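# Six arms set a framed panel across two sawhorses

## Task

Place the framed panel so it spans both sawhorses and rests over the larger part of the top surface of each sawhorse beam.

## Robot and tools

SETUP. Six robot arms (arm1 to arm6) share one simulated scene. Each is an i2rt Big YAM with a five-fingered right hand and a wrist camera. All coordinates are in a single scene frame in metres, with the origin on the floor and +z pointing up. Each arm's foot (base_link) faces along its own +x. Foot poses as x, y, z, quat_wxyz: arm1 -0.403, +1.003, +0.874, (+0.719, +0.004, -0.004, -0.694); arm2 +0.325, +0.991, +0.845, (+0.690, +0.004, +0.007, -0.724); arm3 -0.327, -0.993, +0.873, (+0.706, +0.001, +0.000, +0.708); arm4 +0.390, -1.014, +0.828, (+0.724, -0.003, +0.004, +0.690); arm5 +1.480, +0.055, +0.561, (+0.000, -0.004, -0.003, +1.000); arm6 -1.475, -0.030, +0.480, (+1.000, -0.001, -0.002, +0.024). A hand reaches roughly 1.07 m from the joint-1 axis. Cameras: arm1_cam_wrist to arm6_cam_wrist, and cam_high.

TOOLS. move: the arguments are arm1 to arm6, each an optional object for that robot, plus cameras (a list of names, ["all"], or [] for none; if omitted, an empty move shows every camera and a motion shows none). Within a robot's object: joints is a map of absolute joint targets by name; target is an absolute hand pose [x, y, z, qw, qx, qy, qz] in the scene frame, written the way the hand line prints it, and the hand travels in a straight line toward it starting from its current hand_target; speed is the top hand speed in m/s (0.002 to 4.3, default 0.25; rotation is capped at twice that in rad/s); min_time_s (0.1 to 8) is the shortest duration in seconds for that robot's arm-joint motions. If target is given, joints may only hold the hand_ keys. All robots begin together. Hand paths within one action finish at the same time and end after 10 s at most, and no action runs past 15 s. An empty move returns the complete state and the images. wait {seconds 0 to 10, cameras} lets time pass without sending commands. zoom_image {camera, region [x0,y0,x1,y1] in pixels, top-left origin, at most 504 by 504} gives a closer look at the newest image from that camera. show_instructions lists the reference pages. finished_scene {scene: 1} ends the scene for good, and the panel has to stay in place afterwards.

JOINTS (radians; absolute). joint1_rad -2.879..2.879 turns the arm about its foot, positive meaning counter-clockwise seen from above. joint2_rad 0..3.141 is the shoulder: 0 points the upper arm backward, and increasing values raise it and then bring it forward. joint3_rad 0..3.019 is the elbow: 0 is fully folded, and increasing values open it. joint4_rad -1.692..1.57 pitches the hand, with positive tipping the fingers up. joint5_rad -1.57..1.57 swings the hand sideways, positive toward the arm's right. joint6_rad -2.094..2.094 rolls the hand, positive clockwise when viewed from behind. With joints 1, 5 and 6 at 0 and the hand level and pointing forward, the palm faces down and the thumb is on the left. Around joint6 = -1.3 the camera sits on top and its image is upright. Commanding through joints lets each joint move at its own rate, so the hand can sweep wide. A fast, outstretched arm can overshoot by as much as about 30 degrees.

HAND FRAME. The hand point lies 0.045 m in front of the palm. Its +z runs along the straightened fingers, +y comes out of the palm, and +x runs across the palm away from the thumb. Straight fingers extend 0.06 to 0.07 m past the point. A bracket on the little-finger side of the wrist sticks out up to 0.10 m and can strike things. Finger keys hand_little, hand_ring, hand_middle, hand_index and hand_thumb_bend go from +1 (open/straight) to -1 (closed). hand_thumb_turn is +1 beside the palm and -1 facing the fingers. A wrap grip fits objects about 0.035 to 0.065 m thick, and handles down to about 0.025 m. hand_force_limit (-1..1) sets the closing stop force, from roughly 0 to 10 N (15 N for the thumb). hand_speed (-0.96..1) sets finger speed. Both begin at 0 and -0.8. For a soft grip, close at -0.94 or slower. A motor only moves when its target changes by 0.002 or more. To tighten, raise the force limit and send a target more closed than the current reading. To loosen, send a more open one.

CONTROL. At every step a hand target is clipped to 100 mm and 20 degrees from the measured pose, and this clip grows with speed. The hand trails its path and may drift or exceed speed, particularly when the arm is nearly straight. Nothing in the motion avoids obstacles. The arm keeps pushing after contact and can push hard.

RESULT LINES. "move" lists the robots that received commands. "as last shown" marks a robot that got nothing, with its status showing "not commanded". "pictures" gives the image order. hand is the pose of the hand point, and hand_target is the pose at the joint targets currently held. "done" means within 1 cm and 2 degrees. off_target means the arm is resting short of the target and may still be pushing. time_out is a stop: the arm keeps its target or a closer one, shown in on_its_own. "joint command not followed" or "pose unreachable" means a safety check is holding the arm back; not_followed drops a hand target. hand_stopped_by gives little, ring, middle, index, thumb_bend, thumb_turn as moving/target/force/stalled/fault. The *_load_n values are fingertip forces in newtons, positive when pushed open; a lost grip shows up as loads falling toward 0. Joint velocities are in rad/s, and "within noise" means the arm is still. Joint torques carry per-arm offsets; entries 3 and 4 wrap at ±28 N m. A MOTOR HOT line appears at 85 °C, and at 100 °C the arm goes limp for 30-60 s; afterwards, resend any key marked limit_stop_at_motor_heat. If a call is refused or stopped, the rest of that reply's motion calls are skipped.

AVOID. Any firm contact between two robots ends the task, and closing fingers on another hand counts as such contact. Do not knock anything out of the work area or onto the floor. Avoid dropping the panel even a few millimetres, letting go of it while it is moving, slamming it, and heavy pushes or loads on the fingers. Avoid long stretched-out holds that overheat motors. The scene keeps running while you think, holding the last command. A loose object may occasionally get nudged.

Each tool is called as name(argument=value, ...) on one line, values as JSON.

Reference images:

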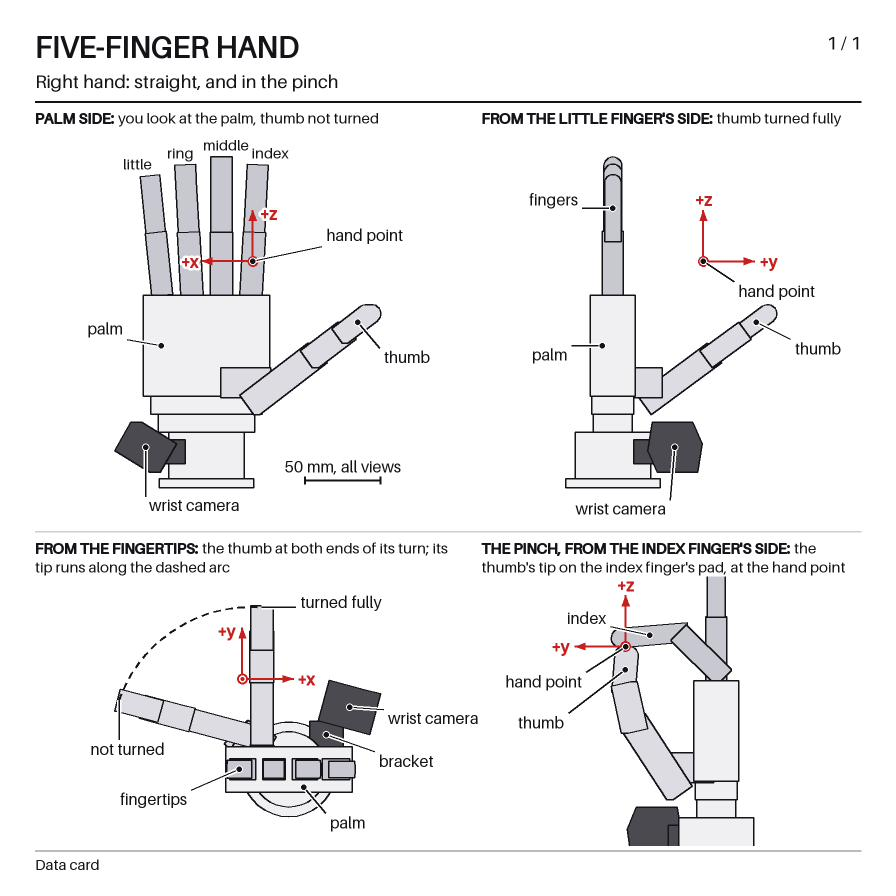

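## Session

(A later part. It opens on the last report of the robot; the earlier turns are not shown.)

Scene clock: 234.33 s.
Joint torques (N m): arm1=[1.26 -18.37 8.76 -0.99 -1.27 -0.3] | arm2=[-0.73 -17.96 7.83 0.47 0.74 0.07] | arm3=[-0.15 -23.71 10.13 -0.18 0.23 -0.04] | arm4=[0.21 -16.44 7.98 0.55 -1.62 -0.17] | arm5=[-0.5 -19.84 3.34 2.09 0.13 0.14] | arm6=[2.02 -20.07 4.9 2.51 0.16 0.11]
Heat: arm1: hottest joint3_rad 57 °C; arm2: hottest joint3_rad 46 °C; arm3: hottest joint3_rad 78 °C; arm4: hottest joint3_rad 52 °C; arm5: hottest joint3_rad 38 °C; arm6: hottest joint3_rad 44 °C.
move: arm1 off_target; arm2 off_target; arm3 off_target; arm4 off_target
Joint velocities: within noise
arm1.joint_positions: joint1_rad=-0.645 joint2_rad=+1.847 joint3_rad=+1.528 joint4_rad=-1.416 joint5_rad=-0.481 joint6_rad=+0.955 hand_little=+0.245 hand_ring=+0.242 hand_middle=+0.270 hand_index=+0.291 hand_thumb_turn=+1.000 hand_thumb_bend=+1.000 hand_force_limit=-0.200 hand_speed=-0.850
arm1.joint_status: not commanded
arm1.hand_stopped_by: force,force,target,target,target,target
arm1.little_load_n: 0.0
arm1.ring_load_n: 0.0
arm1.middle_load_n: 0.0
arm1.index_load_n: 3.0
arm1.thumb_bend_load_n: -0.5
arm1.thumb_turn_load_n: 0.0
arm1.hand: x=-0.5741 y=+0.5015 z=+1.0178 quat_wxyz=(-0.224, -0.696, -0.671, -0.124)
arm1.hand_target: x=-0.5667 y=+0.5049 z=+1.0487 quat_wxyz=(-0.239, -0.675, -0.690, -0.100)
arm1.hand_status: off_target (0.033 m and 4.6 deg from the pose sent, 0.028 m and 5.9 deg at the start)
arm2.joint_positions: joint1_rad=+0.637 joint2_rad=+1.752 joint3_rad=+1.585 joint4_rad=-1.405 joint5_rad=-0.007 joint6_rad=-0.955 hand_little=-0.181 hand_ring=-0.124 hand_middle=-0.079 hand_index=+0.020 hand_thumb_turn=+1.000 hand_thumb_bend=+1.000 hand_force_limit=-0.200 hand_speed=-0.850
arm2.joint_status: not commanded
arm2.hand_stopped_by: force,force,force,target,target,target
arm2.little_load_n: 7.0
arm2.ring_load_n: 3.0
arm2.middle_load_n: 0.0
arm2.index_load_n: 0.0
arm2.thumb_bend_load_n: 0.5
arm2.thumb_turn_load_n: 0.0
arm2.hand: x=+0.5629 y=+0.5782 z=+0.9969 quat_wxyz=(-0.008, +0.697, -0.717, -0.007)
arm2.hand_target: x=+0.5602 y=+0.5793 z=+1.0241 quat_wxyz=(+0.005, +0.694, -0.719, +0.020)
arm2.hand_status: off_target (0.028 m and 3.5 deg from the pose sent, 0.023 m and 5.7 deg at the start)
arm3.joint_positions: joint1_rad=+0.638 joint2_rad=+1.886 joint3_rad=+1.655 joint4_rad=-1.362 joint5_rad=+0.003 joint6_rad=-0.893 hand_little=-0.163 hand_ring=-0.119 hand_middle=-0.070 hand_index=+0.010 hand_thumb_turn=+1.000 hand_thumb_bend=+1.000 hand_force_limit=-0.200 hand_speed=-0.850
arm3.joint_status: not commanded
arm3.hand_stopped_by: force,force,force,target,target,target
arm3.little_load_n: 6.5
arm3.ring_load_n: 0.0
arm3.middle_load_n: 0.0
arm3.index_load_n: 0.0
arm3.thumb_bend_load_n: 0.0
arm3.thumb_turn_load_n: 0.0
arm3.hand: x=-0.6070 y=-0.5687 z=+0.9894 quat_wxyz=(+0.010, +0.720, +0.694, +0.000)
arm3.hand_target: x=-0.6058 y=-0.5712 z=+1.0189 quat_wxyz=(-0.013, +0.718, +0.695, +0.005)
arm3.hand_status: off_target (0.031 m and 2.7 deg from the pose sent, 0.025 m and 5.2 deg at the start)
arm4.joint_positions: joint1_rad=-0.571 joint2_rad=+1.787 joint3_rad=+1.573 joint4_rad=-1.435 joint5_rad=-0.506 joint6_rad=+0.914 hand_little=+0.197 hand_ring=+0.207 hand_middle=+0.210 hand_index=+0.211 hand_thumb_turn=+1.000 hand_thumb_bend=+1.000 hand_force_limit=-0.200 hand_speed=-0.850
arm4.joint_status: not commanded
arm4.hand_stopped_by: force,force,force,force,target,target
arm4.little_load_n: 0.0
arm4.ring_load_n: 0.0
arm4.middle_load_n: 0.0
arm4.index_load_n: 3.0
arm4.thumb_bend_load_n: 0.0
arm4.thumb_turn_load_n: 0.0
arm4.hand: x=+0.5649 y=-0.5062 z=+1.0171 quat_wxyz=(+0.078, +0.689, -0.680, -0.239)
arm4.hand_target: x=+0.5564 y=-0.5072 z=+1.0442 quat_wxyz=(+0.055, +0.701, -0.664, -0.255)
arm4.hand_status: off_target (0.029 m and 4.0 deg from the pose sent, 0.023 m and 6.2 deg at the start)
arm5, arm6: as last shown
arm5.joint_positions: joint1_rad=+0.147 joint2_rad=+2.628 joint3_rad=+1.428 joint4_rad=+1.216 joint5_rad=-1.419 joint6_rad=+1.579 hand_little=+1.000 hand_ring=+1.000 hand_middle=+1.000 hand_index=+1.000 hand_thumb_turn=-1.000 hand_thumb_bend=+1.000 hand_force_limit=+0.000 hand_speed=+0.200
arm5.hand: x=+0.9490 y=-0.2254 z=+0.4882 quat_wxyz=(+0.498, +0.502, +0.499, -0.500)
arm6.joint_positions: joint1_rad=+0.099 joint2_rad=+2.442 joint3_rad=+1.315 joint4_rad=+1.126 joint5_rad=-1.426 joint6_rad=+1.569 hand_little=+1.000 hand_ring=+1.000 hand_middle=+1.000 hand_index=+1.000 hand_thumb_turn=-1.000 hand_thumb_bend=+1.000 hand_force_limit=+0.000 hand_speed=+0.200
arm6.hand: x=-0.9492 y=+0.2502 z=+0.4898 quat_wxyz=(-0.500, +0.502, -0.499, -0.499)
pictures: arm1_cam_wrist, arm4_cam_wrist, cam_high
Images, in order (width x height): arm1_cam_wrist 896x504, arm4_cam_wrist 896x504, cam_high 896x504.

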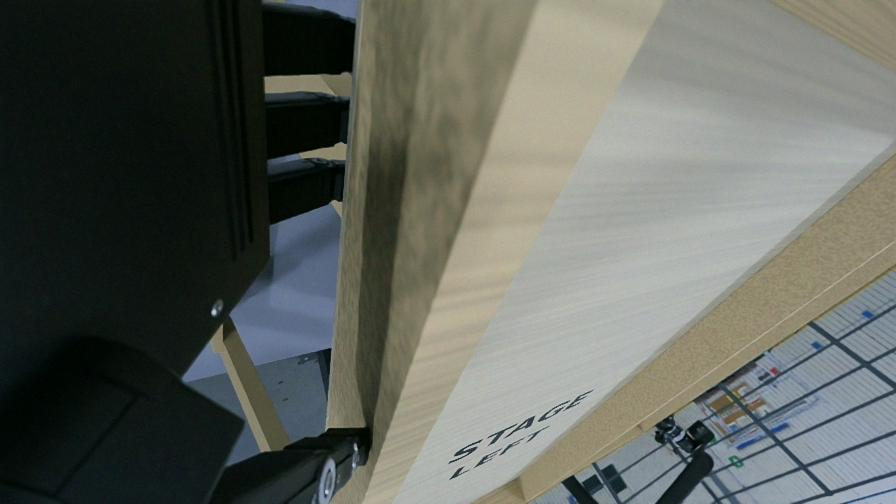

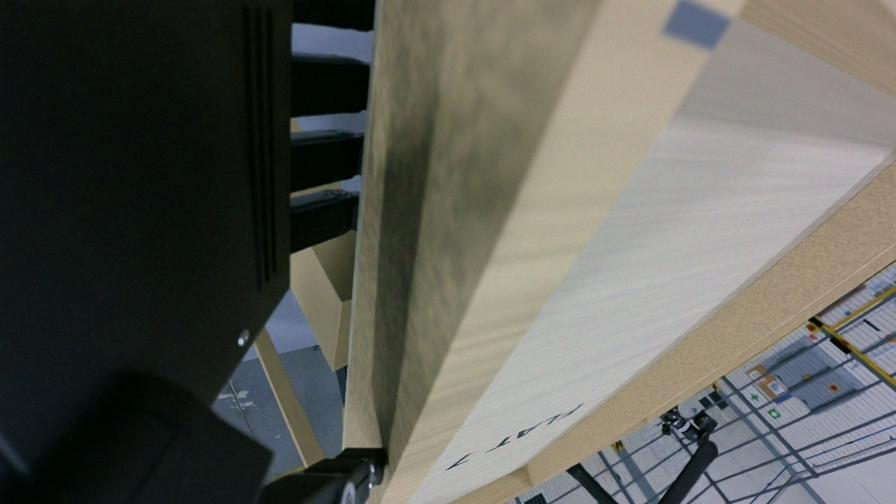

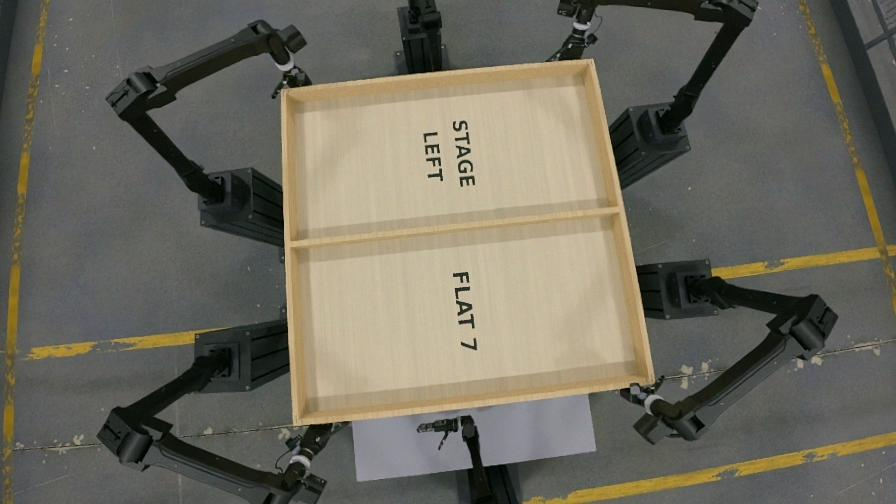

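move(arm1={"target": [-0.5695, 0.504, 1.005, 0.232, 0.685, 0.68, 0.115], "speed": 0.05}, arm2={"target": [0.5615, 0.579, 0.980, 0.0, 0.6955, -0.7185, 0.005], "speed": 0.05}, arm3={"target": [-0.6065, -0.570, 0.972, 0.0, 0.719, 0.695, 0.002], "speed": 0.05}, arm4={"target": [0.560, -0.507, 1.000, 0.068, 0.694, -0.674, -0.246], "speed": 0.05}, cameras=["cam_high", "arm1_cam_wrist", "arm2_cam_wrist", "arm3_cam_wrist", "arm4_cam_wrist"])

Scene clock: 236.17 s.
Joint torques (N m): arm1=[1.08 -14.21 7.62 -0.34 -0.61 -0.08] | arm2=[-0.67 -12.81 5.39 1.66 0.66 0.04] | arm3=[0.09 -17.32 9.03 0.85 0.08 -0.07] | arm4=[0.15 -12.98 6.82 0.79 -0.51 -0.03] | arm5=[-1.03 -20.6 3.23 2.18 0.14 0.17] | arm6=[2.02 -20.07 4.9 2.51 0.16 0.11]
Heat: arm1: hottest joint3_rad 56 °C; arm2: hottest joint3_rad 46 °C; arm3: hottest joint3_rad 77 °C; arm4: hottest joint3_rad 51 °C; arm5: hottest joint3_rad 38 °C; arm6: hottest joint3_rad 43 °C.
move: arm1 done; arm2 off_target; arm3 done; arm4 done
Joint velocities: within noise
arm1.joint_positions: joint1_rad=-0.647 joint2_rad=+1.842 joint3_rad=+1.497 joint4_rad=-1.365 joint5_rad=-0.490 joint6_rad=+0.956 hand_little=+0.245 hand_ring=+0.242 hand_middle=+0.270 hand_index=+0.290 hand_thumb_turn=+1.000 hand_thumb_bend=+1.000 hand_force_limit=-0.200 hand_speed=-0.850
arm1.joint_status: not commanded
arm1.hand_stopped_by: force,force,target,target,target,target
arm1.little_load_n: 0.0
arm1.ring_load_n: 0.0
arm1.middle_load_n: 0.0
arm1.index_load_n: 0.5
arm1.thumb_bend_load_n: 0.5
arm1.thumb_turn_load_n: 0.0
arm1.hand: x=-0.5744 y=+0.5007 z=+1.0094 quat_wxyz=(-0.230, -0.695, -0.672, -0.112)
arm1.hand_target: x=-0.5695 y=+0.5041 z=+1.0049 quat_wxyz=(-0.232, -0.686, -0.680, -0.115)
arm1.hand_status: done (0.007 m and 1.5 deg from the pose sent, 0.014 m and 2.1 deg at the start)
arm2.joint_positions: joint1_rad=+0.637 joint2_rad=+1.733 joint3_rad=+1.552 joint4_rad=-1.360 joint5_rad=-0.009 joint6_rad=-0.955 hand_little=-0.181 hand_ring=-0.124 hand_middle=-0.079 hand_index=+0.020 hand_thumb_turn=+1.000 hand_thumb_bend=+1.000 hand_force_limit=-0.200 hand_speed=-0.850
arm2.joint_status: not commanded
arm2.hand_stopped_by: force,force,force,target,target,target
arm2.little_load_n: 7.5
arm2.ring_load_n: 1.5
arm2.middle_load_n: 0.0
arm2.index_load_n: 0.0
arm2.thumb_bend_load_n: 0.5
arm2.thumb_turn_load_n: 0.0
arm2.hand: x=+0.5636 y=+0.5781 z=+0.9924 quat_wxyz=(-0.006, +0.697, -0.717, +0.008)
arm2.hand_target: x=+0.5613 y=+0.5792 z=+0.9802 quat_wxyz=(+0.000, +0.696, -0.718, +0.005)
arm2.hand_status: off_target (0.013 m and 0.9 deg from the pose sent, 0.017 m and 1.7 deg at the start)
arm3.joint_positions: joint1_rad=+0.638 joint2_rad=+1.871 joint3_rad=+1.612 joint4_rad=-1.306 joint5_rad=+0.003 joint6_rad=-0.887 hand_little=-0.164 hand_ring=-0.119 hand_middle=-0.070 hand_index=+0.010 hand_thumb_turn=+1.000 hand_thumb_bend=+1.000 hand_force_limit=-0.200 hand_speed=-0.850
arm3.joint_status: not commanded
arm3.hand_stopped_by: force,force,force,target,target,target
arm3.little_load_n: 0.0
arm3.ring_load_n: 0.0
arm3.middle_load_n: 0.0
arm3.index_load_n: 0.0
arm3.thumb_bend_load_n: 0.0
arm3.thumb_turn_load_n: 0.0
arm3.hand: x=-0.6072 y=-0.5691 z=+0.9796 quat_wxyz=(-0.004, +0.722, +0.692, +0.002)
arm3.hand_target: x=-0.6065 y=-0.5701 z=+0.9721 quat_wxyz=(+0.000, +0.719, +0.695, +0.002)
arm3.hand_status: done (0.008 m and 0.7 deg from the pose sent, 0.018 m and 1.2 deg at the start)
arm4.joint_positions: joint1_rad=-0.573 joint2_rad=+1.781 joint3_rad=+1.529 joint4_rad=-1.366 joint5_rad=-0.517 joint6_rad=+0.914 hand_little=+0.197 hand_ring=+0.207 hand_middle=+0.210 hand_index=+0.210 hand_thumb_turn=+1.000 hand_thumb_bend=+1.000 hand_force_limit=-0.200 hand_speed=-0.850
arm4.joint_status: not commanded
arm4.hand_stopped_by: force,force,force,force,target,target
arm4.little_load_n: 0.0
arm4.ring_load_n: 0.5
arm4.middle_load_n: 0.0
arm4.index_load_n: 0.5
arm4.thumb_bend_load_n: 0.0
arm4.thumb_turn_load_n: 0.0
arm4.hand: x=+0.5652 y=-0.5046 z=+1.0047 quat_wxyz=(+0.064, +0.690, -0.677, -0.246)
arm4.hand_target: x=+0.5600 y=-0.5070 z=+1.0001 quat_wxyz=(+0.068, +0.694, -0.674, -0.246)
arm4.hand_status: done (0.007 m and 0.7 deg from the pose sent, 0.018 m and 1.7 deg at the start)
arm5, arm6: as last shown
arm6.thumb_turn_load_n: -0.5
pictures: arm1_cam_wrist, arm2_cam_wrist, arm3_cam_wrist, arm4_cam_wrist, cam_high
Images, in order (width x height): arm1_cam_wrist 896x504, arm2_cam_wrist 896x504, arm3_cam_wrist 896x504, arm4_cam_wrist 896x504, cam_high 896x504.

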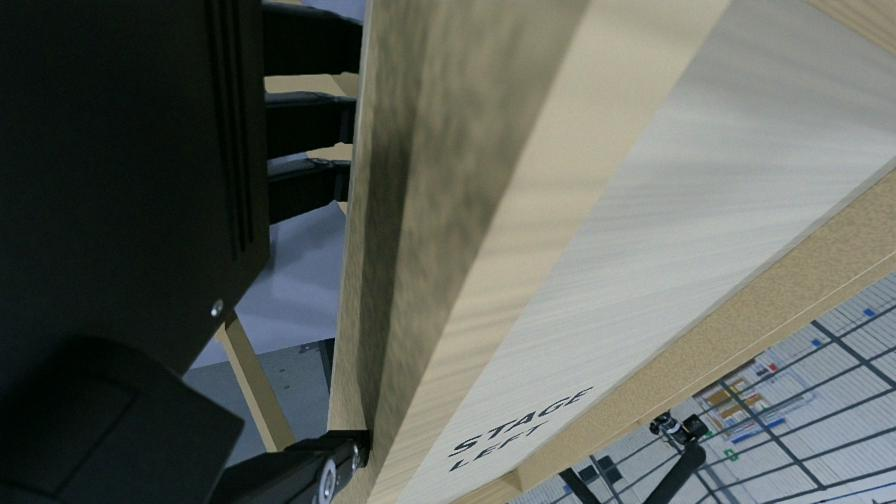

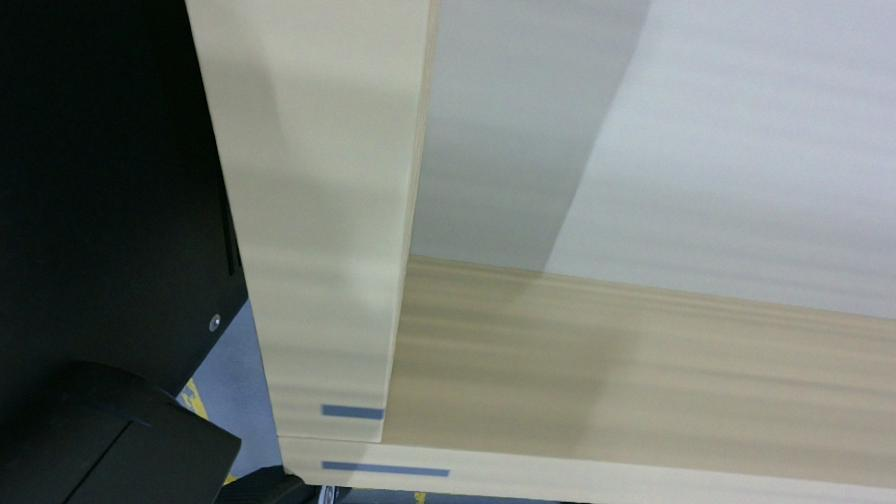

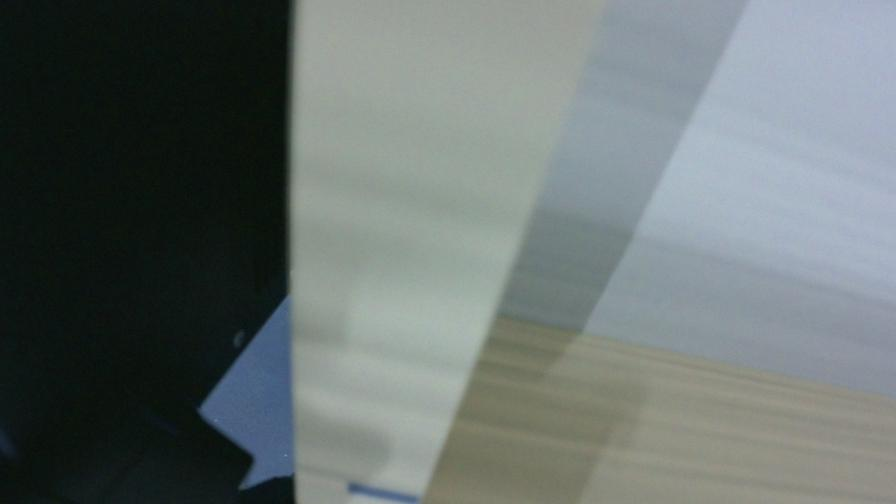

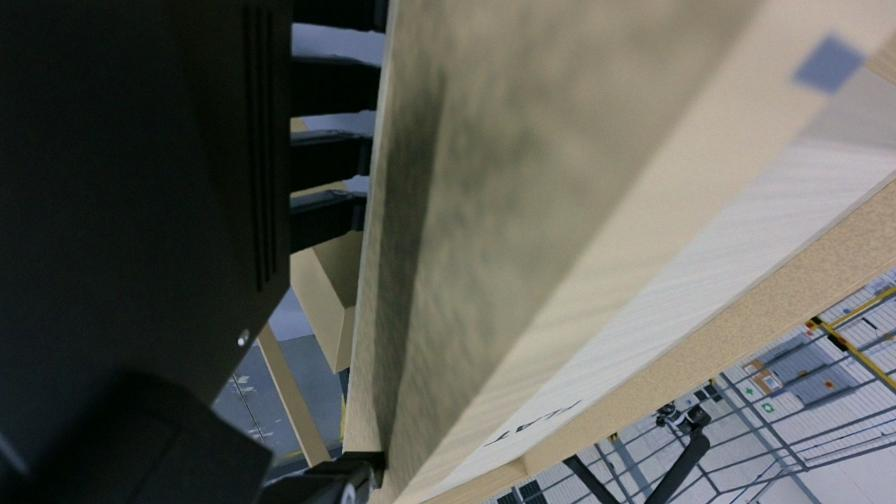

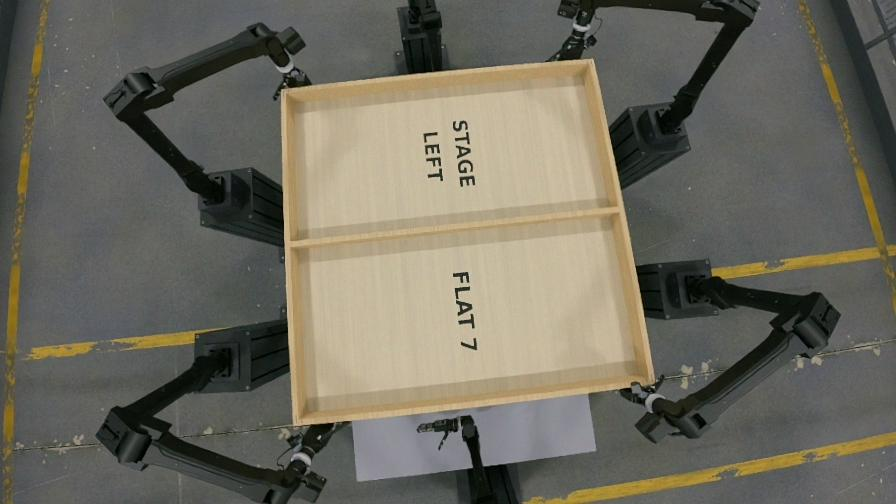

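move(arm1={"joints": {"hand_index": 1.0, "hand_middle": 1.0, "hand_ring": 1.0, "hand_little": 1.0, "hand_speed": -0.6}}, arm2={"joints": {"hand_index": 1.0, "hand_middle": 1.0, "hand_ring": 1.0, "hand_little": 1.0, "hand_speed": -0.6}}, arm3={"joints": {"hand_index": 1.0, "hand_middle": 1.0, "hand_ring": 1.0, "hand_little": 1.0, "hand_speed": -0.6}}, arm4={"joints": {"hand_index": 1.0, "hand_middle": 1.0, "hand_ring": 1.0, "hand_little": 1.0, "hand_speed": -0.6}}, cameras=["cam_high", "arm1_cam_wrist", "arm2_cam_wrist", "arm3_cam_wrist", "arm4_cam_wrist"])

Scene clock: 238.43 s.
Joint torques (N m): arm1=[1.03 -14.21 7.69 -0.28 -0.58 -0.1] | arm2=[-0.79 -12.22 6.28 1.57 0.51 0.03] | arm3=[0.44 -18.49 8.9 0.87 0.07 -0.13] | arm4=[0.15 -12.98 6.83 0.8 -0.5 -0.03] | arm5=[-0.09 -20.84 3.55 2.3 0.11 0.25] | arm6=[2.02 -20.07 4.9 2.5 0.16 0.11]
Heat: arm1: hottest joint3_rad 54 °C; arm2: hottest joint3_rad 45 °C; arm3: hottest joint3_rad 75 °C; arm4: hottest joint3_rad 50 °C; arm5: hottest joint3_rad 37 °C; arm6: hottest joint3_rad 42 °C.
move: arm1 done; arm2 done; arm3 done; arm4 done
Joint velocities: within noise
arm1.joint_positions: joint1_rad=-0.647 joint2_rad=+1.842 joint3_rad=+1.497 joint4_rad=-1.365 joint5_rad=-0.490 joint6_rad=+0.956 hand_little=+1.000 hand_ring=+1.000 hand_middle=+1.000 hand_index=+1.000 hand_thumb_turn=+1.000 hand_thumb_bend=+1.000 hand_force_limit=-0.200 hand_speed=-0.600
arm1.joint_status: all done
arm1.hand_stopped_by: target,target,target,target,target,target
arm1.little_load_n: 0.0
arm1.ring_load_n: 0.0
arm1.middle_load_n: 0.0
arm1.index_load_n: 0.0
arm1.thumb_bend_load_n: 0.0
arm1.thumb_turn_load_n: 0.0
arm1.hand: x=-0.5743 y=+0.5006 z=+1.0095 quat_wxyz=(-0.231, -0.695, -0.672, -0.112)
arm1.hand_target: x=-0.5695 y=+0.5041 z=+1.0049 quat_wxyz=(-0.232, -0.686, -0.680, -0.115)
arm1.hand_status: not commanded
arm2.joint_positions: joint1_rad=+0.638 joint2_rad=+1.726 joint3_rad=+1.542 joint4_rad=-1.357 joint5_rad=-0.006 joint6_rad=-0.954 hand_little=+1.000 hand_ring=+1.000 hand_middle=+1.000 hand_index=+1.000 hand_thumb_turn=+1.000 hand_thumb_bend=+1.000 hand_force_limit=-0.200 hand_speed=-0.600
arm2.joint_status: all done
arm2.hand_stopped_by: target,target,target,target,target,target
arm2.little_load_n: 0.0
arm2.ring_load_n: 0.0
arm2.middle_load_n: 0.0
arm2.index_load_n: 0.0
arm2.thumb_bend_load_n: 0.0
arm2.thumb_turn_load_n: 0.0
arm2.hand: x=+0.5619 y=+0.5804 z=+0.9921 quat_wxyz=(-0.005, +0.697, -0.717, +0.008)
arm2.hand_target: x=+0.5614 y=+0.5792 z=+0.9801 quat_wxyz=(+0.000, +0.696, -0.718, +0.005)
arm2.hand_status: not commanded
arm3.joint_positions: joint1_rad=+0.638 joint2_rad=+1.871 joint3_rad=+1.612 joint4_rad=-1.305 joint5_rad=+0.003 joint6_rad=-0.887 hand_little=+1.000 hand_ring=+1.000 hand_middle=+1.000 hand_index=+1.000 hand_thumb_turn=+1.000 hand_thumb_bend=+1.000 hand_force_limit=-0.200 hand_speed=-0.600
arm3.joint_status: all done
arm3.hand_stopped_by: target,target,target,target,target,target
arm3.little_load_n: 0.0
arm3.ring_load_n: 0.0
arm3.middle_load_n: 0.0
arm3.index_load_n: 0.0
arm3.thumb_bend_load_n: 0.0
arm3.thumb_turn_load_n: 0.0
arm3.hand: x=-0.6073 y=-0.5690 z=+0.9795 quat_wxyz=(-0.004, +0.722, +0.692, +0.002)
arm3.hand_target: x=-0.6065 y=-0.5701 z=+0.9721 quat_wxyz=(+0.000, +0.719, +0.695, +0.002)
arm3.hand_status: not commanded
arm4.joint_positions: joint1_rad=-0.573 joint2_rad=+1.781 joint3_rad=+1.529 joint4_rad=-1.366 joint5_rad=-0.517 joint6_rad=+0.914 hand_little=+1.000 hand_ring=+1.000 hand_middle=+1.000 hand_index=+1.000 hand_thumb_turn=+1.000 hand_thumb_bend=+1.000 hand_force_limit=-0.200 hand_speed=-0.600
arm4.joint_status: all done
arm4.hand_stopped_by: target,target,target,target,target,target
arm4.little_load_n: 0.0
arm4.ring_load_n: 0.0
arm4.middle_load_n: 0.0
arm4.index_load_n: 0.0
arm4.thumb_bend_load_n: 0.0
arm4.thumb_turn_load_n: 0.0
arm4.hand: x=+0.5652 y=-0.5046 z=+1.0047 quat_wxyz=(+0.064, +0.690, -0.677, -0.246)
arm4.hand_target: x=+0.5600 y=-0.5070 z=+1.0001 quat_wxyz=(+0.068, +0.694, -0.674, -0.246)
arm4.hand_status: not commanded
arm5, arm6: as last shown
arm6.middle_load_n: 0.5
arm6.thumb_turn_load_n: 0.0
pictures: arm1_cam_wrist, arm2_cam_wrist, arm3_cam_wrist, arm4_cam_wrist, cam_high
Images, in order (width x height): arm1_cam_wrist 896x504, arm2_cam_wrist 896x504, arm3_cam_wrist 896x504, arm4_cam_wrist 896x504, cam_high 896x504.

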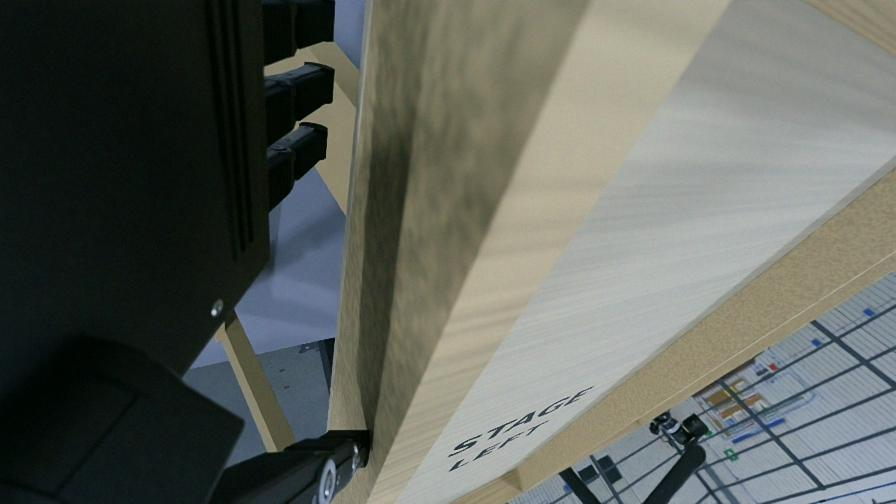

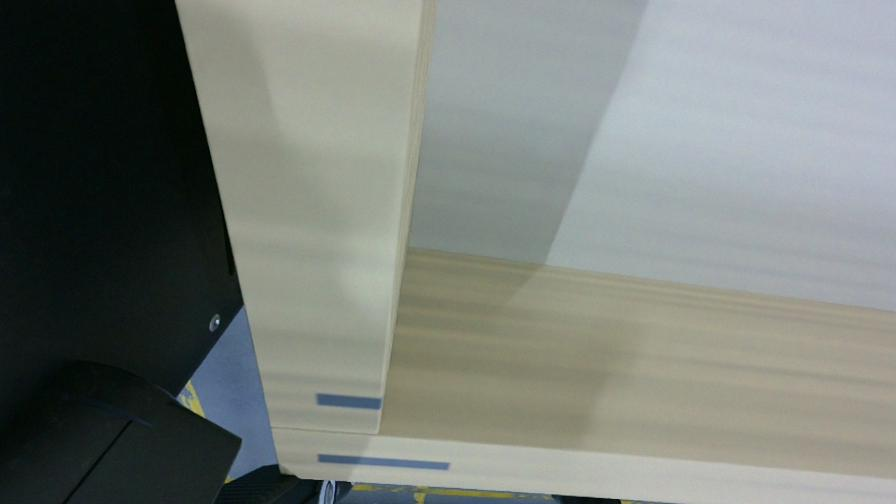

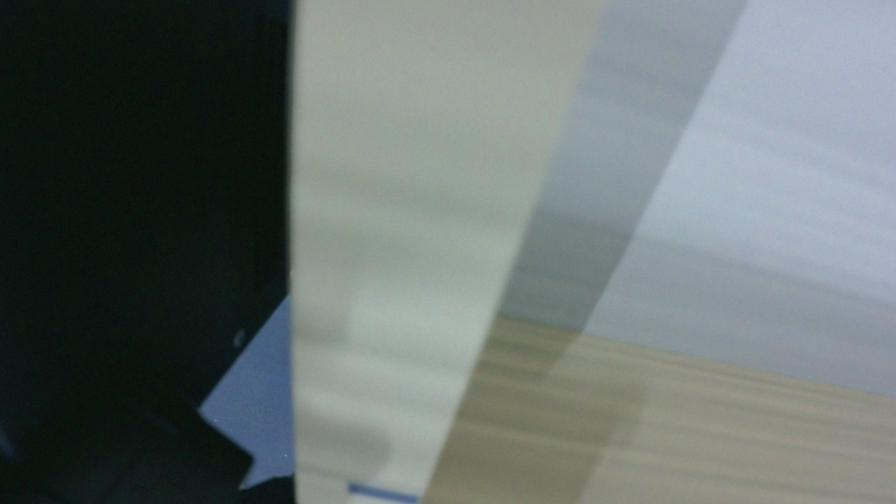

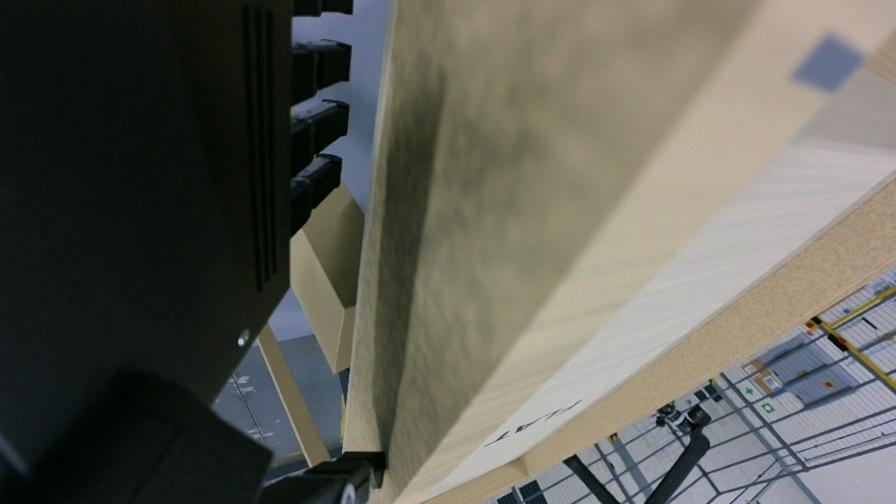

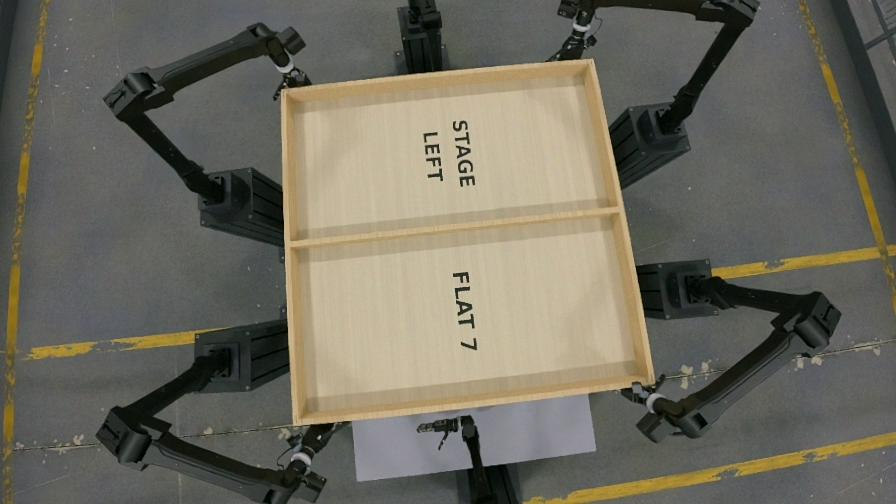

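move(arm1={"target": [-0.67, 0.51, 1.005, 0.232, 0.685, 0.68, 0.115], "speed": 0.12}, arm2={"target": [0.67, 0.575, 0.985, 0.0, 0.6955, -0.7185, 0.005], "speed": 0.12}, arm3={"target": [-0.71, -0.565, 0.975, 0.0, 0.719, 0.695, 0.002], "speed": 0.12}, arm4={"target": [0.66, -0.515, 1.000, 0.068, 0.694, -0.674, -0.246], "speed": 0.12}, cameras=["cam_high", "arm1_cam_wrist", "arm2_cam_wrist", "arm3_cam_wrist", "arm4_cam_wrist"])

Scene clock: 240.70 s.
Joint torques (N m): arm1=[-0.15 -14.21 11.56 -0.9 -0.32 0.08] | arm2=[0.03 -15.09 12.04 0.21 0.22 0.12] | arm3=[0.5 -18.84 14.3 -0.12 0.04 0.07] | arm4=[-0.56 -13.68 12.12 0.03 -0.41 -0.06] | arm5=[0.21 -20.37 3.3 2.24 0.12 0.15] | arm6=[2.02 -20.07 4.9 2.5 0.16 0.11]
Heat: arm1: hottest joint3_rad 53 °C; arm2: hottest joint3_rad 45 °C; arm3: hottest joint3_rad 74 °C; arm4: hottest joint3_rad 49 °C; arm5: hottest joint3_rad 37 °C; arm6: hottest joint3_rad 42 °C.
move: arm1 off_target; arm2 off_target; arm3 off_target; arm4 off_target
Joint velocities: within noise
arm1.joint_positions: joint1_rad=-0.780 joint2_rad=+1.981 joint3_rad=+1.696 joint4_rad=-1.513 joint5_rad=-0.469 joint6_rad=+0.780 hand_little=+1.000 hand_ring=+1.000 hand_middle=+1.000 hand_index=+1.000 hand_thumb_turn=+1.000 hand_thumb_bend=+1.000 hand_force_limit=-0.200 hand_speed=-0.600
arm1.joint_status: not commanded
arm1.hand_stopped_by: target,target,target,target,target,target
arm1.little_load_n: 0.0
arm1.ring_load_n: 0.0
arm1.middle_load_n: 0.0
arm1.index_load_n: 0.0
arm1.thumb_bend_load_n: 0.0
arm1.thumb_turn_load_n: -0.5
arm1.hand: x=-0.6590 y=+0.5142 z=+1.0065 quat_wxyz=(-0.233, -0.686, -0.679, -0.118)
arm1.hand_target: x=-0.6699 y=+0.5103 z=+1.0051 quat_wxyz=(-0.232, -0.686, -0.680, -0.115)
arm1.hand_status: off_target (0.012 m and 0.4 deg from the pose sent, 0.096 m and 1.5 deg at the start)
arm2.joint_positions: joint1_rad=+0.777 joint2_rad=+1.917 joint3_rad=+1.750 joint4_rad=-1.417 joint5_rad=+0.004 joint6_rad=-0.818 hand_little=+1.000 hand_ring=+1.000 hand_middle=+1.000 hand_index=+1.000 hand_thumb_turn=+1.000 hand_thumb_bend=+1.000 hand_force_limit=-0.200 hand_speed=-0.600
arm2.joint_status: not commanded
arm2.hand_stopped_by: target,target,target,target,target,target
arm2.little_load_n: 0.0
arm2.ring_load_n: 0.0
arm2.middle_load_n: 0.0
arm2.index_load_n: 0.0
arm2.thumb_bend_load_n: 0.0
arm2.thumb_turn_load_n: 0.0
arm2.hand: x=+0.6562 y=+0.5824 z=+0.9706 quat_wxyz=(-0.003, +0.698, -0.716, -0.014)
arm2.hand_target: x=+0.6695 y=+0.5757 z=+0.9851 quat_wxyz=(+0.000, +0.696, -0.718, +0.005)
arm2.hand_status: off_target (0.021 m and 2.2 deg from the pose sent, 0.108 m and 0.7 deg at the start)
arm3.joint_positions: joint1_rad=+0.757 joint2_rad=+2.043 joint3_rad=+1.858 joint4_rad=-1.399 joint5_rad=+0.003 joint6_rad=-0.784 hand_little=+1.000 hand_ring=+1.000 hand_middle=+1.000 hand_index=+1.000 hand_thumb_turn=+1.000 hand_thumb_bend=+1.000 hand_force_limit=-0.200 hand_speed=-0.600
arm3.joint_status: not commanded
arm3.hand_stopped_by: target,target,target,target,target,target
arm3.little_load_n: 0.0
arm3.ring_load_n: 0.0
arm3.middle_load_n: 0.0
arm3.index_load_n: 0.0
arm3.thumb_bend_load_n: 0.0
arm3.thumb_turn_load_n: 0.0
arm3.hand: x=-0.6979 y=-0.5705 z=+0.9736 quat_wxyz=(+0.005, +0.717, +0.697, +0.001)
arm3.hand_target: x=-0.7097 y=-0.5653 z=+0.9750 quat_wxyz=(-0.001, +0.719, +0.695, +0.002)
arm3.hand_status: off_target (0.013 m and 0.7 deg from the pose sent, 0.103 m and 0.7 deg at the start)
arm4.joint_positions: joint1_rad=-0.711 joint2_rad=+1.932 joint3_rad=+1.699 joint4_rad=-1.509 joint5_rad=-0.504 joint6_rad=+0.750 hand_little=+1.000 hand_ring=+1.000 hand_middle=+1.000 hand_index=+1.000 hand_thumb_turn=+1.000 hand_thumb_bend=+1.000 hand_force_limit=-0.200 hand_speed=-0.600
arm4.joint_status: not commanded
arm4.hand_stopped_by: target,target,target,target,target,target
arm4.little_load_n: 0.0
arm4.ring_load_n: 0.0
arm4.middle_load_n: 0.0
arm4.index_load_n: 0.0
arm4.thumb_bend_load_n: -0.5
arm4.thumb_turn_load_n: 0.0
arm4.hand: x=+0.6483 y=-0.5247 z=+0.9888 quat_wxyz=(+0.086, +0.687, -0.678, -0.246)
arm4.hand_target: x=+0.6595 y=-0.5156 z=+1.0001 quat_wxyz=(+0.068, +0.693, -0.674, -0.246)
arm4.hand_status: off_target (0.019 m and 2.2 deg from the pose sent, 0.095 m and 0.7 deg at the start)
arm5, arm6: as last shown
arm6.middle_load_n: 0.0
arm6.thumb_bend_load_n: -0.5
arm6.thumb_turn_load_n: -0.5
pictures: arm1_cam_wrist, arm2_cam_wrist, arm3_cam_wrist, arm4_cam_wrist, cam_high
Images, in order (width x height): arm1_cam_wrist 896x504, arm2_cam_wrist 896x504, arm3_cam_wrist 896x504, arm4_cam_wrist 896x504, cam_high 896x504.

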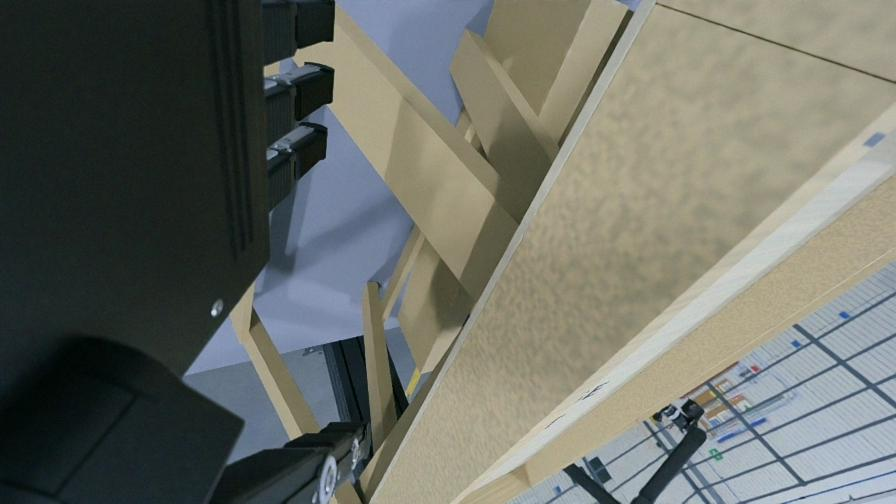

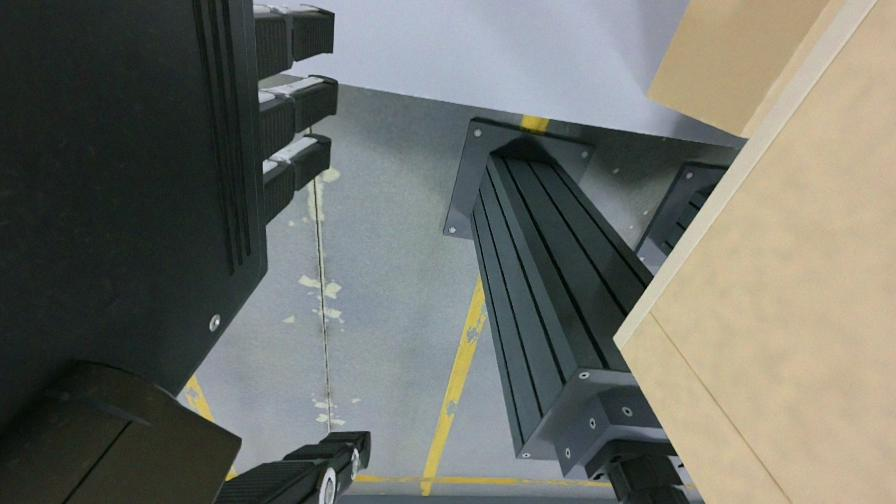

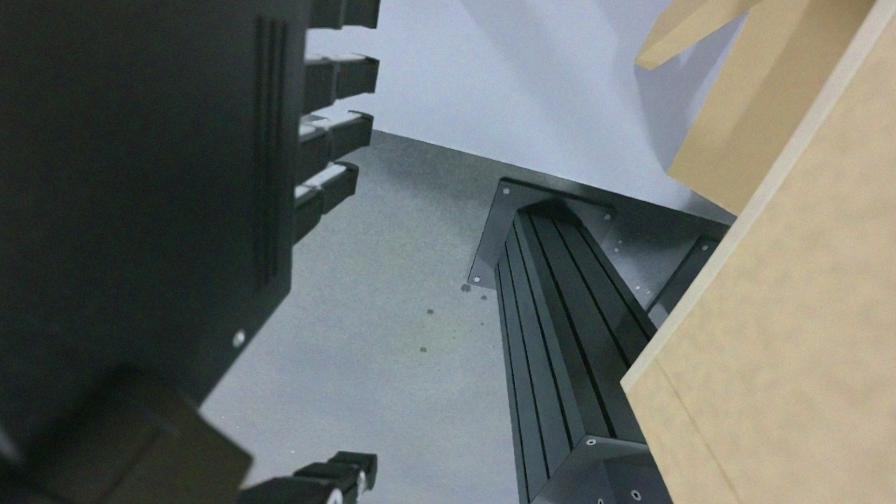

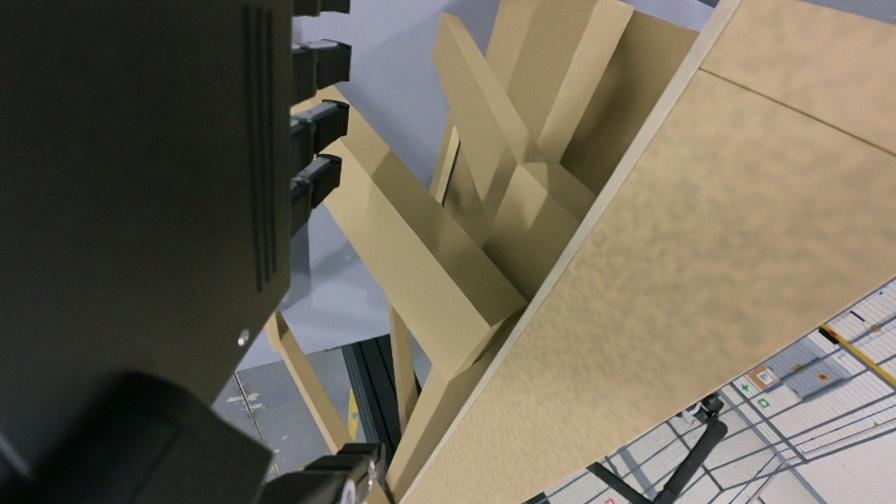

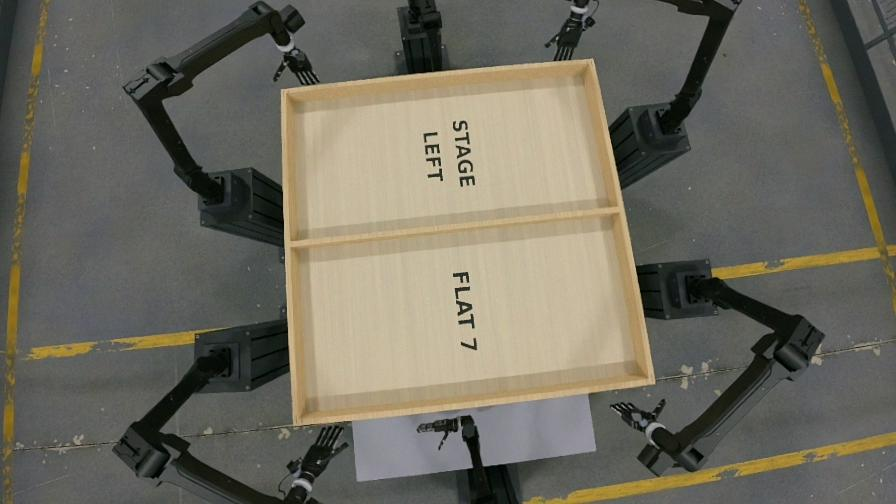

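wait(seconds=1, cameras=["cam_high"])

finished_scene()

Scene clock: 242.00 s.
Joint torques (N m): arm1=[0.15 -14.27 11.58 -0.88 -0.33 0.07] | arm2=[0.09 -15.21 12.03 0.21 0.23 0.12] | arm3=[0.26 -18.9 14.23 -0.03 0.07 0.09] | arm4=[-0.56 -13.57 12.12 0.05 -0.41 -0.05] | arm5=[0.44 -19.9 3.55 2.02 0.11 0.16] | arm6=[2.02 -20.07 4.9 2.51 0.16 0.11]
Heat: arm1: hottest joint3_rad 53 °C; arm2: hottest joint3_rad 45 °C; arm3: hottest joint3_rad 74 °C; arm4: hottest joint3_rad 49 °C; arm5: hottest joint3_rad 37 °C; arm6: hottest joint3_rad 41 °C.
Joint velocities: within noise
arm1.joint_positions: joint1_rad=-0.780 joint2_rad=+1.981 joint3_rad=+1.696 joint4_rad=-1.513 joint5_rad=-0.469 joint6_rad=+0.780 hand_little=+1.000 hand_ring=+1.000 hand_middle=+1.000 hand_index=+1.000 hand_thumb_turn=+1.000 hand_thumb_bend=+1.000 hand_force_limit=-0.200 hand_speed=-0.600
arm1.joint_status: not commanded
arm1.hand_stopped_by: target,target,target,target,target,target
arm1.little_load_n: 0.0
arm1.ring_load_n: 0.0
arm1.middle_load_n: 0.0
arm1.index_load_n: 0.0
arm1.thumb_bend_load_n: -0.5
arm1.thumb_turn_load_n: 0.0
arm1.hand: x=-0.6590 y=+0.5142 z=+1.0065 quat_wxyz=(-0.233, -0.686, -0.679, -0.118)
arm1.hand_target: x=-0.6699 y=+0.5103 z=+1.0051 quat_wxyz=(-0.232, -0.686, -0.680, -0.115)
arm1.hand_status: off_target (0.012 m and 0.4 deg from the pose sent, 0.096 m and 1.5 deg at the start)
arm2.joint_positions: joint1_rad=+0.777 joint2_rad=+1.917 joint3_rad=+1.750 joint4_rad=-1.417 joint5_rad=+0.004 joint6_rad=-0.817 hand_little=+1.000 hand_ring=+1.000 hand_middle=+1.000 hand_index=+1.000 hand_thumb_turn=+1.000 hand_thumb_bend=+1.000 hand_force_limit=-0.200 hand_speed=-0.600
arm2.joint_status: not commanded
arm2.hand_stopped_by: target,target,target,target,target,target
arm2.little_load_n: 0.0
arm2.ring_load_n: 0.0
arm2.middle_load_n: 0.0
arm2.index_load_n: 0.0
arm2.thumb_bend_load_n: 0.0
arm2.thumb_turn_load_n: 0.0
arm2.hand: x=+0.6562 y=+0.5825 z=+0.9706 quat_wxyz=(-0.003, +0.698, -0.716, -0.014)
arm2.hand_target: x=+0.6695 y=+0.5757 z=+0.9851 quat_wxyz=(+0.000, +0.696, -0.718, +0.005)
arm2.hand_status: off_target (0.021 m and 2.2 deg from the pose sent, 0.108 m and 0.7 deg at the start)
arm3.joint_positions: joint1_rad=+0.757 joint2_rad=+2.043 joint3_rad=+1.858 joint4_rad=-1.399 joint5_rad=+0.003 joint6_rad=-0.784 hand_little=+1.000 hand_ring=+1.000 hand_middle=+1.000 hand_index=+1.000 hand_thumb_turn=+1.000 hand_thumb_bend=+1.000 hand_force_limit=-0.200 hand_speed=-0.600
arm3.joint_status: not commanded
arm3.hand_stopped_by: target,target,target,target,target,target
arm3.little_load_n: 0.0
arm3.ring_load_n: 0.0
arm3.middle_load_n: 0.0
arm3.index_load_n: 0.0
arm3.thumb_bend_load_n: 0.0
arm3.thumb_turn_load_n: 0.0
arm3.hand: x=-0.6980 y=-0.5705 z=+0.9736 quat_wxyz=(+0.005, +0.717, +0.697, +0.001)
arm3.hand_target: x=-0.7097 y=-0.5654 z=+0.9750 quat_wxyz=(-0.001, +0.719, +0.695, +0.002)
arm3.hand_status: off_target (0.013 m and 0.7 deg from the pose sent, 0.103 m and 0.7 deg at the start)
arm4.joint_positions: joint1_rad=-0.711 joint2_rad=+1.932 joint3_rad=+1.699 joint4_rad=-1.509 joint5_rad=-0.504 joint6_rad=+0.749 hand_little=+1.000 hand_ring=+1.000 hand_middle=+1.000 hand_index=+1.000 hand_thumb_turn=+1.000 hand_thumb_bend=+1.000 hand_force_limit=-0.200 hand_speed=-0.600
arm4.joint_status: not commanded
arm4.hand_stopped_by: target,target,target,target,target,target
arm4.little_load_n: 0.0
arm4.ring_load_n: 0.0
arm4.middle_load_n: 0.0
arm4.index_load_n: 0.0
arm4.thumb_bend_load_n: -0.5
arm4.thumb_turn_load_n: 0.5
arm4.hand: x=+0.6482 y=-0.5248 z=+0.9888 quat_wxyz=(+0.086, +0.688, -0.678, -0.246)
arm4.hand_target: x=+0.6595 y=-0.5156 z=+1.0001 quat_wxyz=(+0.067, +0.694, -0.674, -0.246)
arm4.hand_status: off_target (0.019 m and 2.2 deg from the pose sent, 0.095 m and 0.7 deg at the start)
arm5.joint_positions: joint1_rad=+0.147 joint2_rad=+2.628 joint3_rad=+1.428 joint4_rad=+1.216 joint5_rad=-1.419 joint6_rad=+1.579 hand_little=+1.000 hand_ring=+1.000 hand_middle=+1.000 hand_index=+1.000 hand_thumb_turn=-1.000 hand_thumb_bend=+1.000 hand_force_limit=+0.000 hand_speed=+0.200
arm5.joint_status: not commanded
arm5.hand_stopped_by: target,target,target,target,target,target
arm5.little_load_n: 0.0
arm5.ring_load_n: 0.0
arm5.middle_load_n: 0.0
arm5.index_load_n: 0.0
arm5.thumb_bend_load_n: 0.0
arm5.thumb_turn_load_n: 0.0
arm5.hand: x=+0.9490 y=-0.2254 z=+0.4882 quat_wxyz=(+0.498, +0.502, +0.499, -0.500)
arm5.hand_target: x=+0.9500 y=-0.2299 z=+0.4900 quat_wxyz=(+0.500, +0.500, +0.500, -0.500)
arm5.hand_status: not commanded
arm6.joint_positions: joint1_rad=+0.099 joint2_rad=+2.442 joint3_rad=+1.315 joint4_rad=+1.126 joint5_rad=-1.426 joint6_rad=+1.569 hand_little=+1.000 hand_ring=+1.000 hand_middle=+1.000 hand_index=+1.000 hand_thumb_turn=-1.000 hand_thumb_bend=+1.000 hand_force_limit=+0.000 hand_speed=+0.200
arm6.joint_status: not commanded
arm6.hand_stopped_by: target,target,target,target,target,target
arm6.little_load_n: 0.0
arm6.ring_load_n: 0.0
arm6.middle_load_n: 0.0
arm6.index_load_n: 0.0
arm6.thumb_bend_load_n: 0.0
arm6.thumb_turn_load_n: 0.0
arm6.hand: x=-0.9492 y=+0.2502 z=+0.4898 quat_wxyz=(-0.500, +0.502, -0.499, -0.499)
arm6.hand_target: x=-0.9500 y=+0.2499 z=+0.4899 quat_wxyz=(-0.500, +0.500, -0.500, -0.500)
arm6.hand_status: not commanded
wait: 1.00 s; at rest from the start
Images, in order (width x height): cam_high 896x504.

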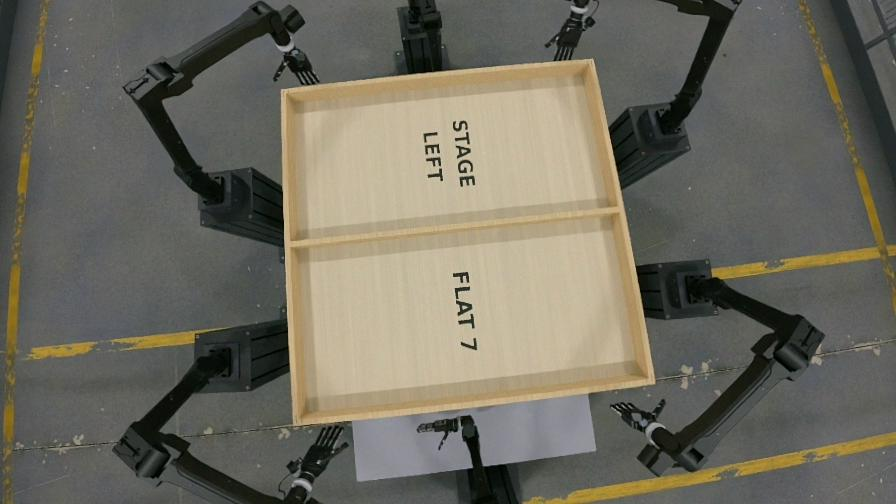

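The scene is finished: the task was done.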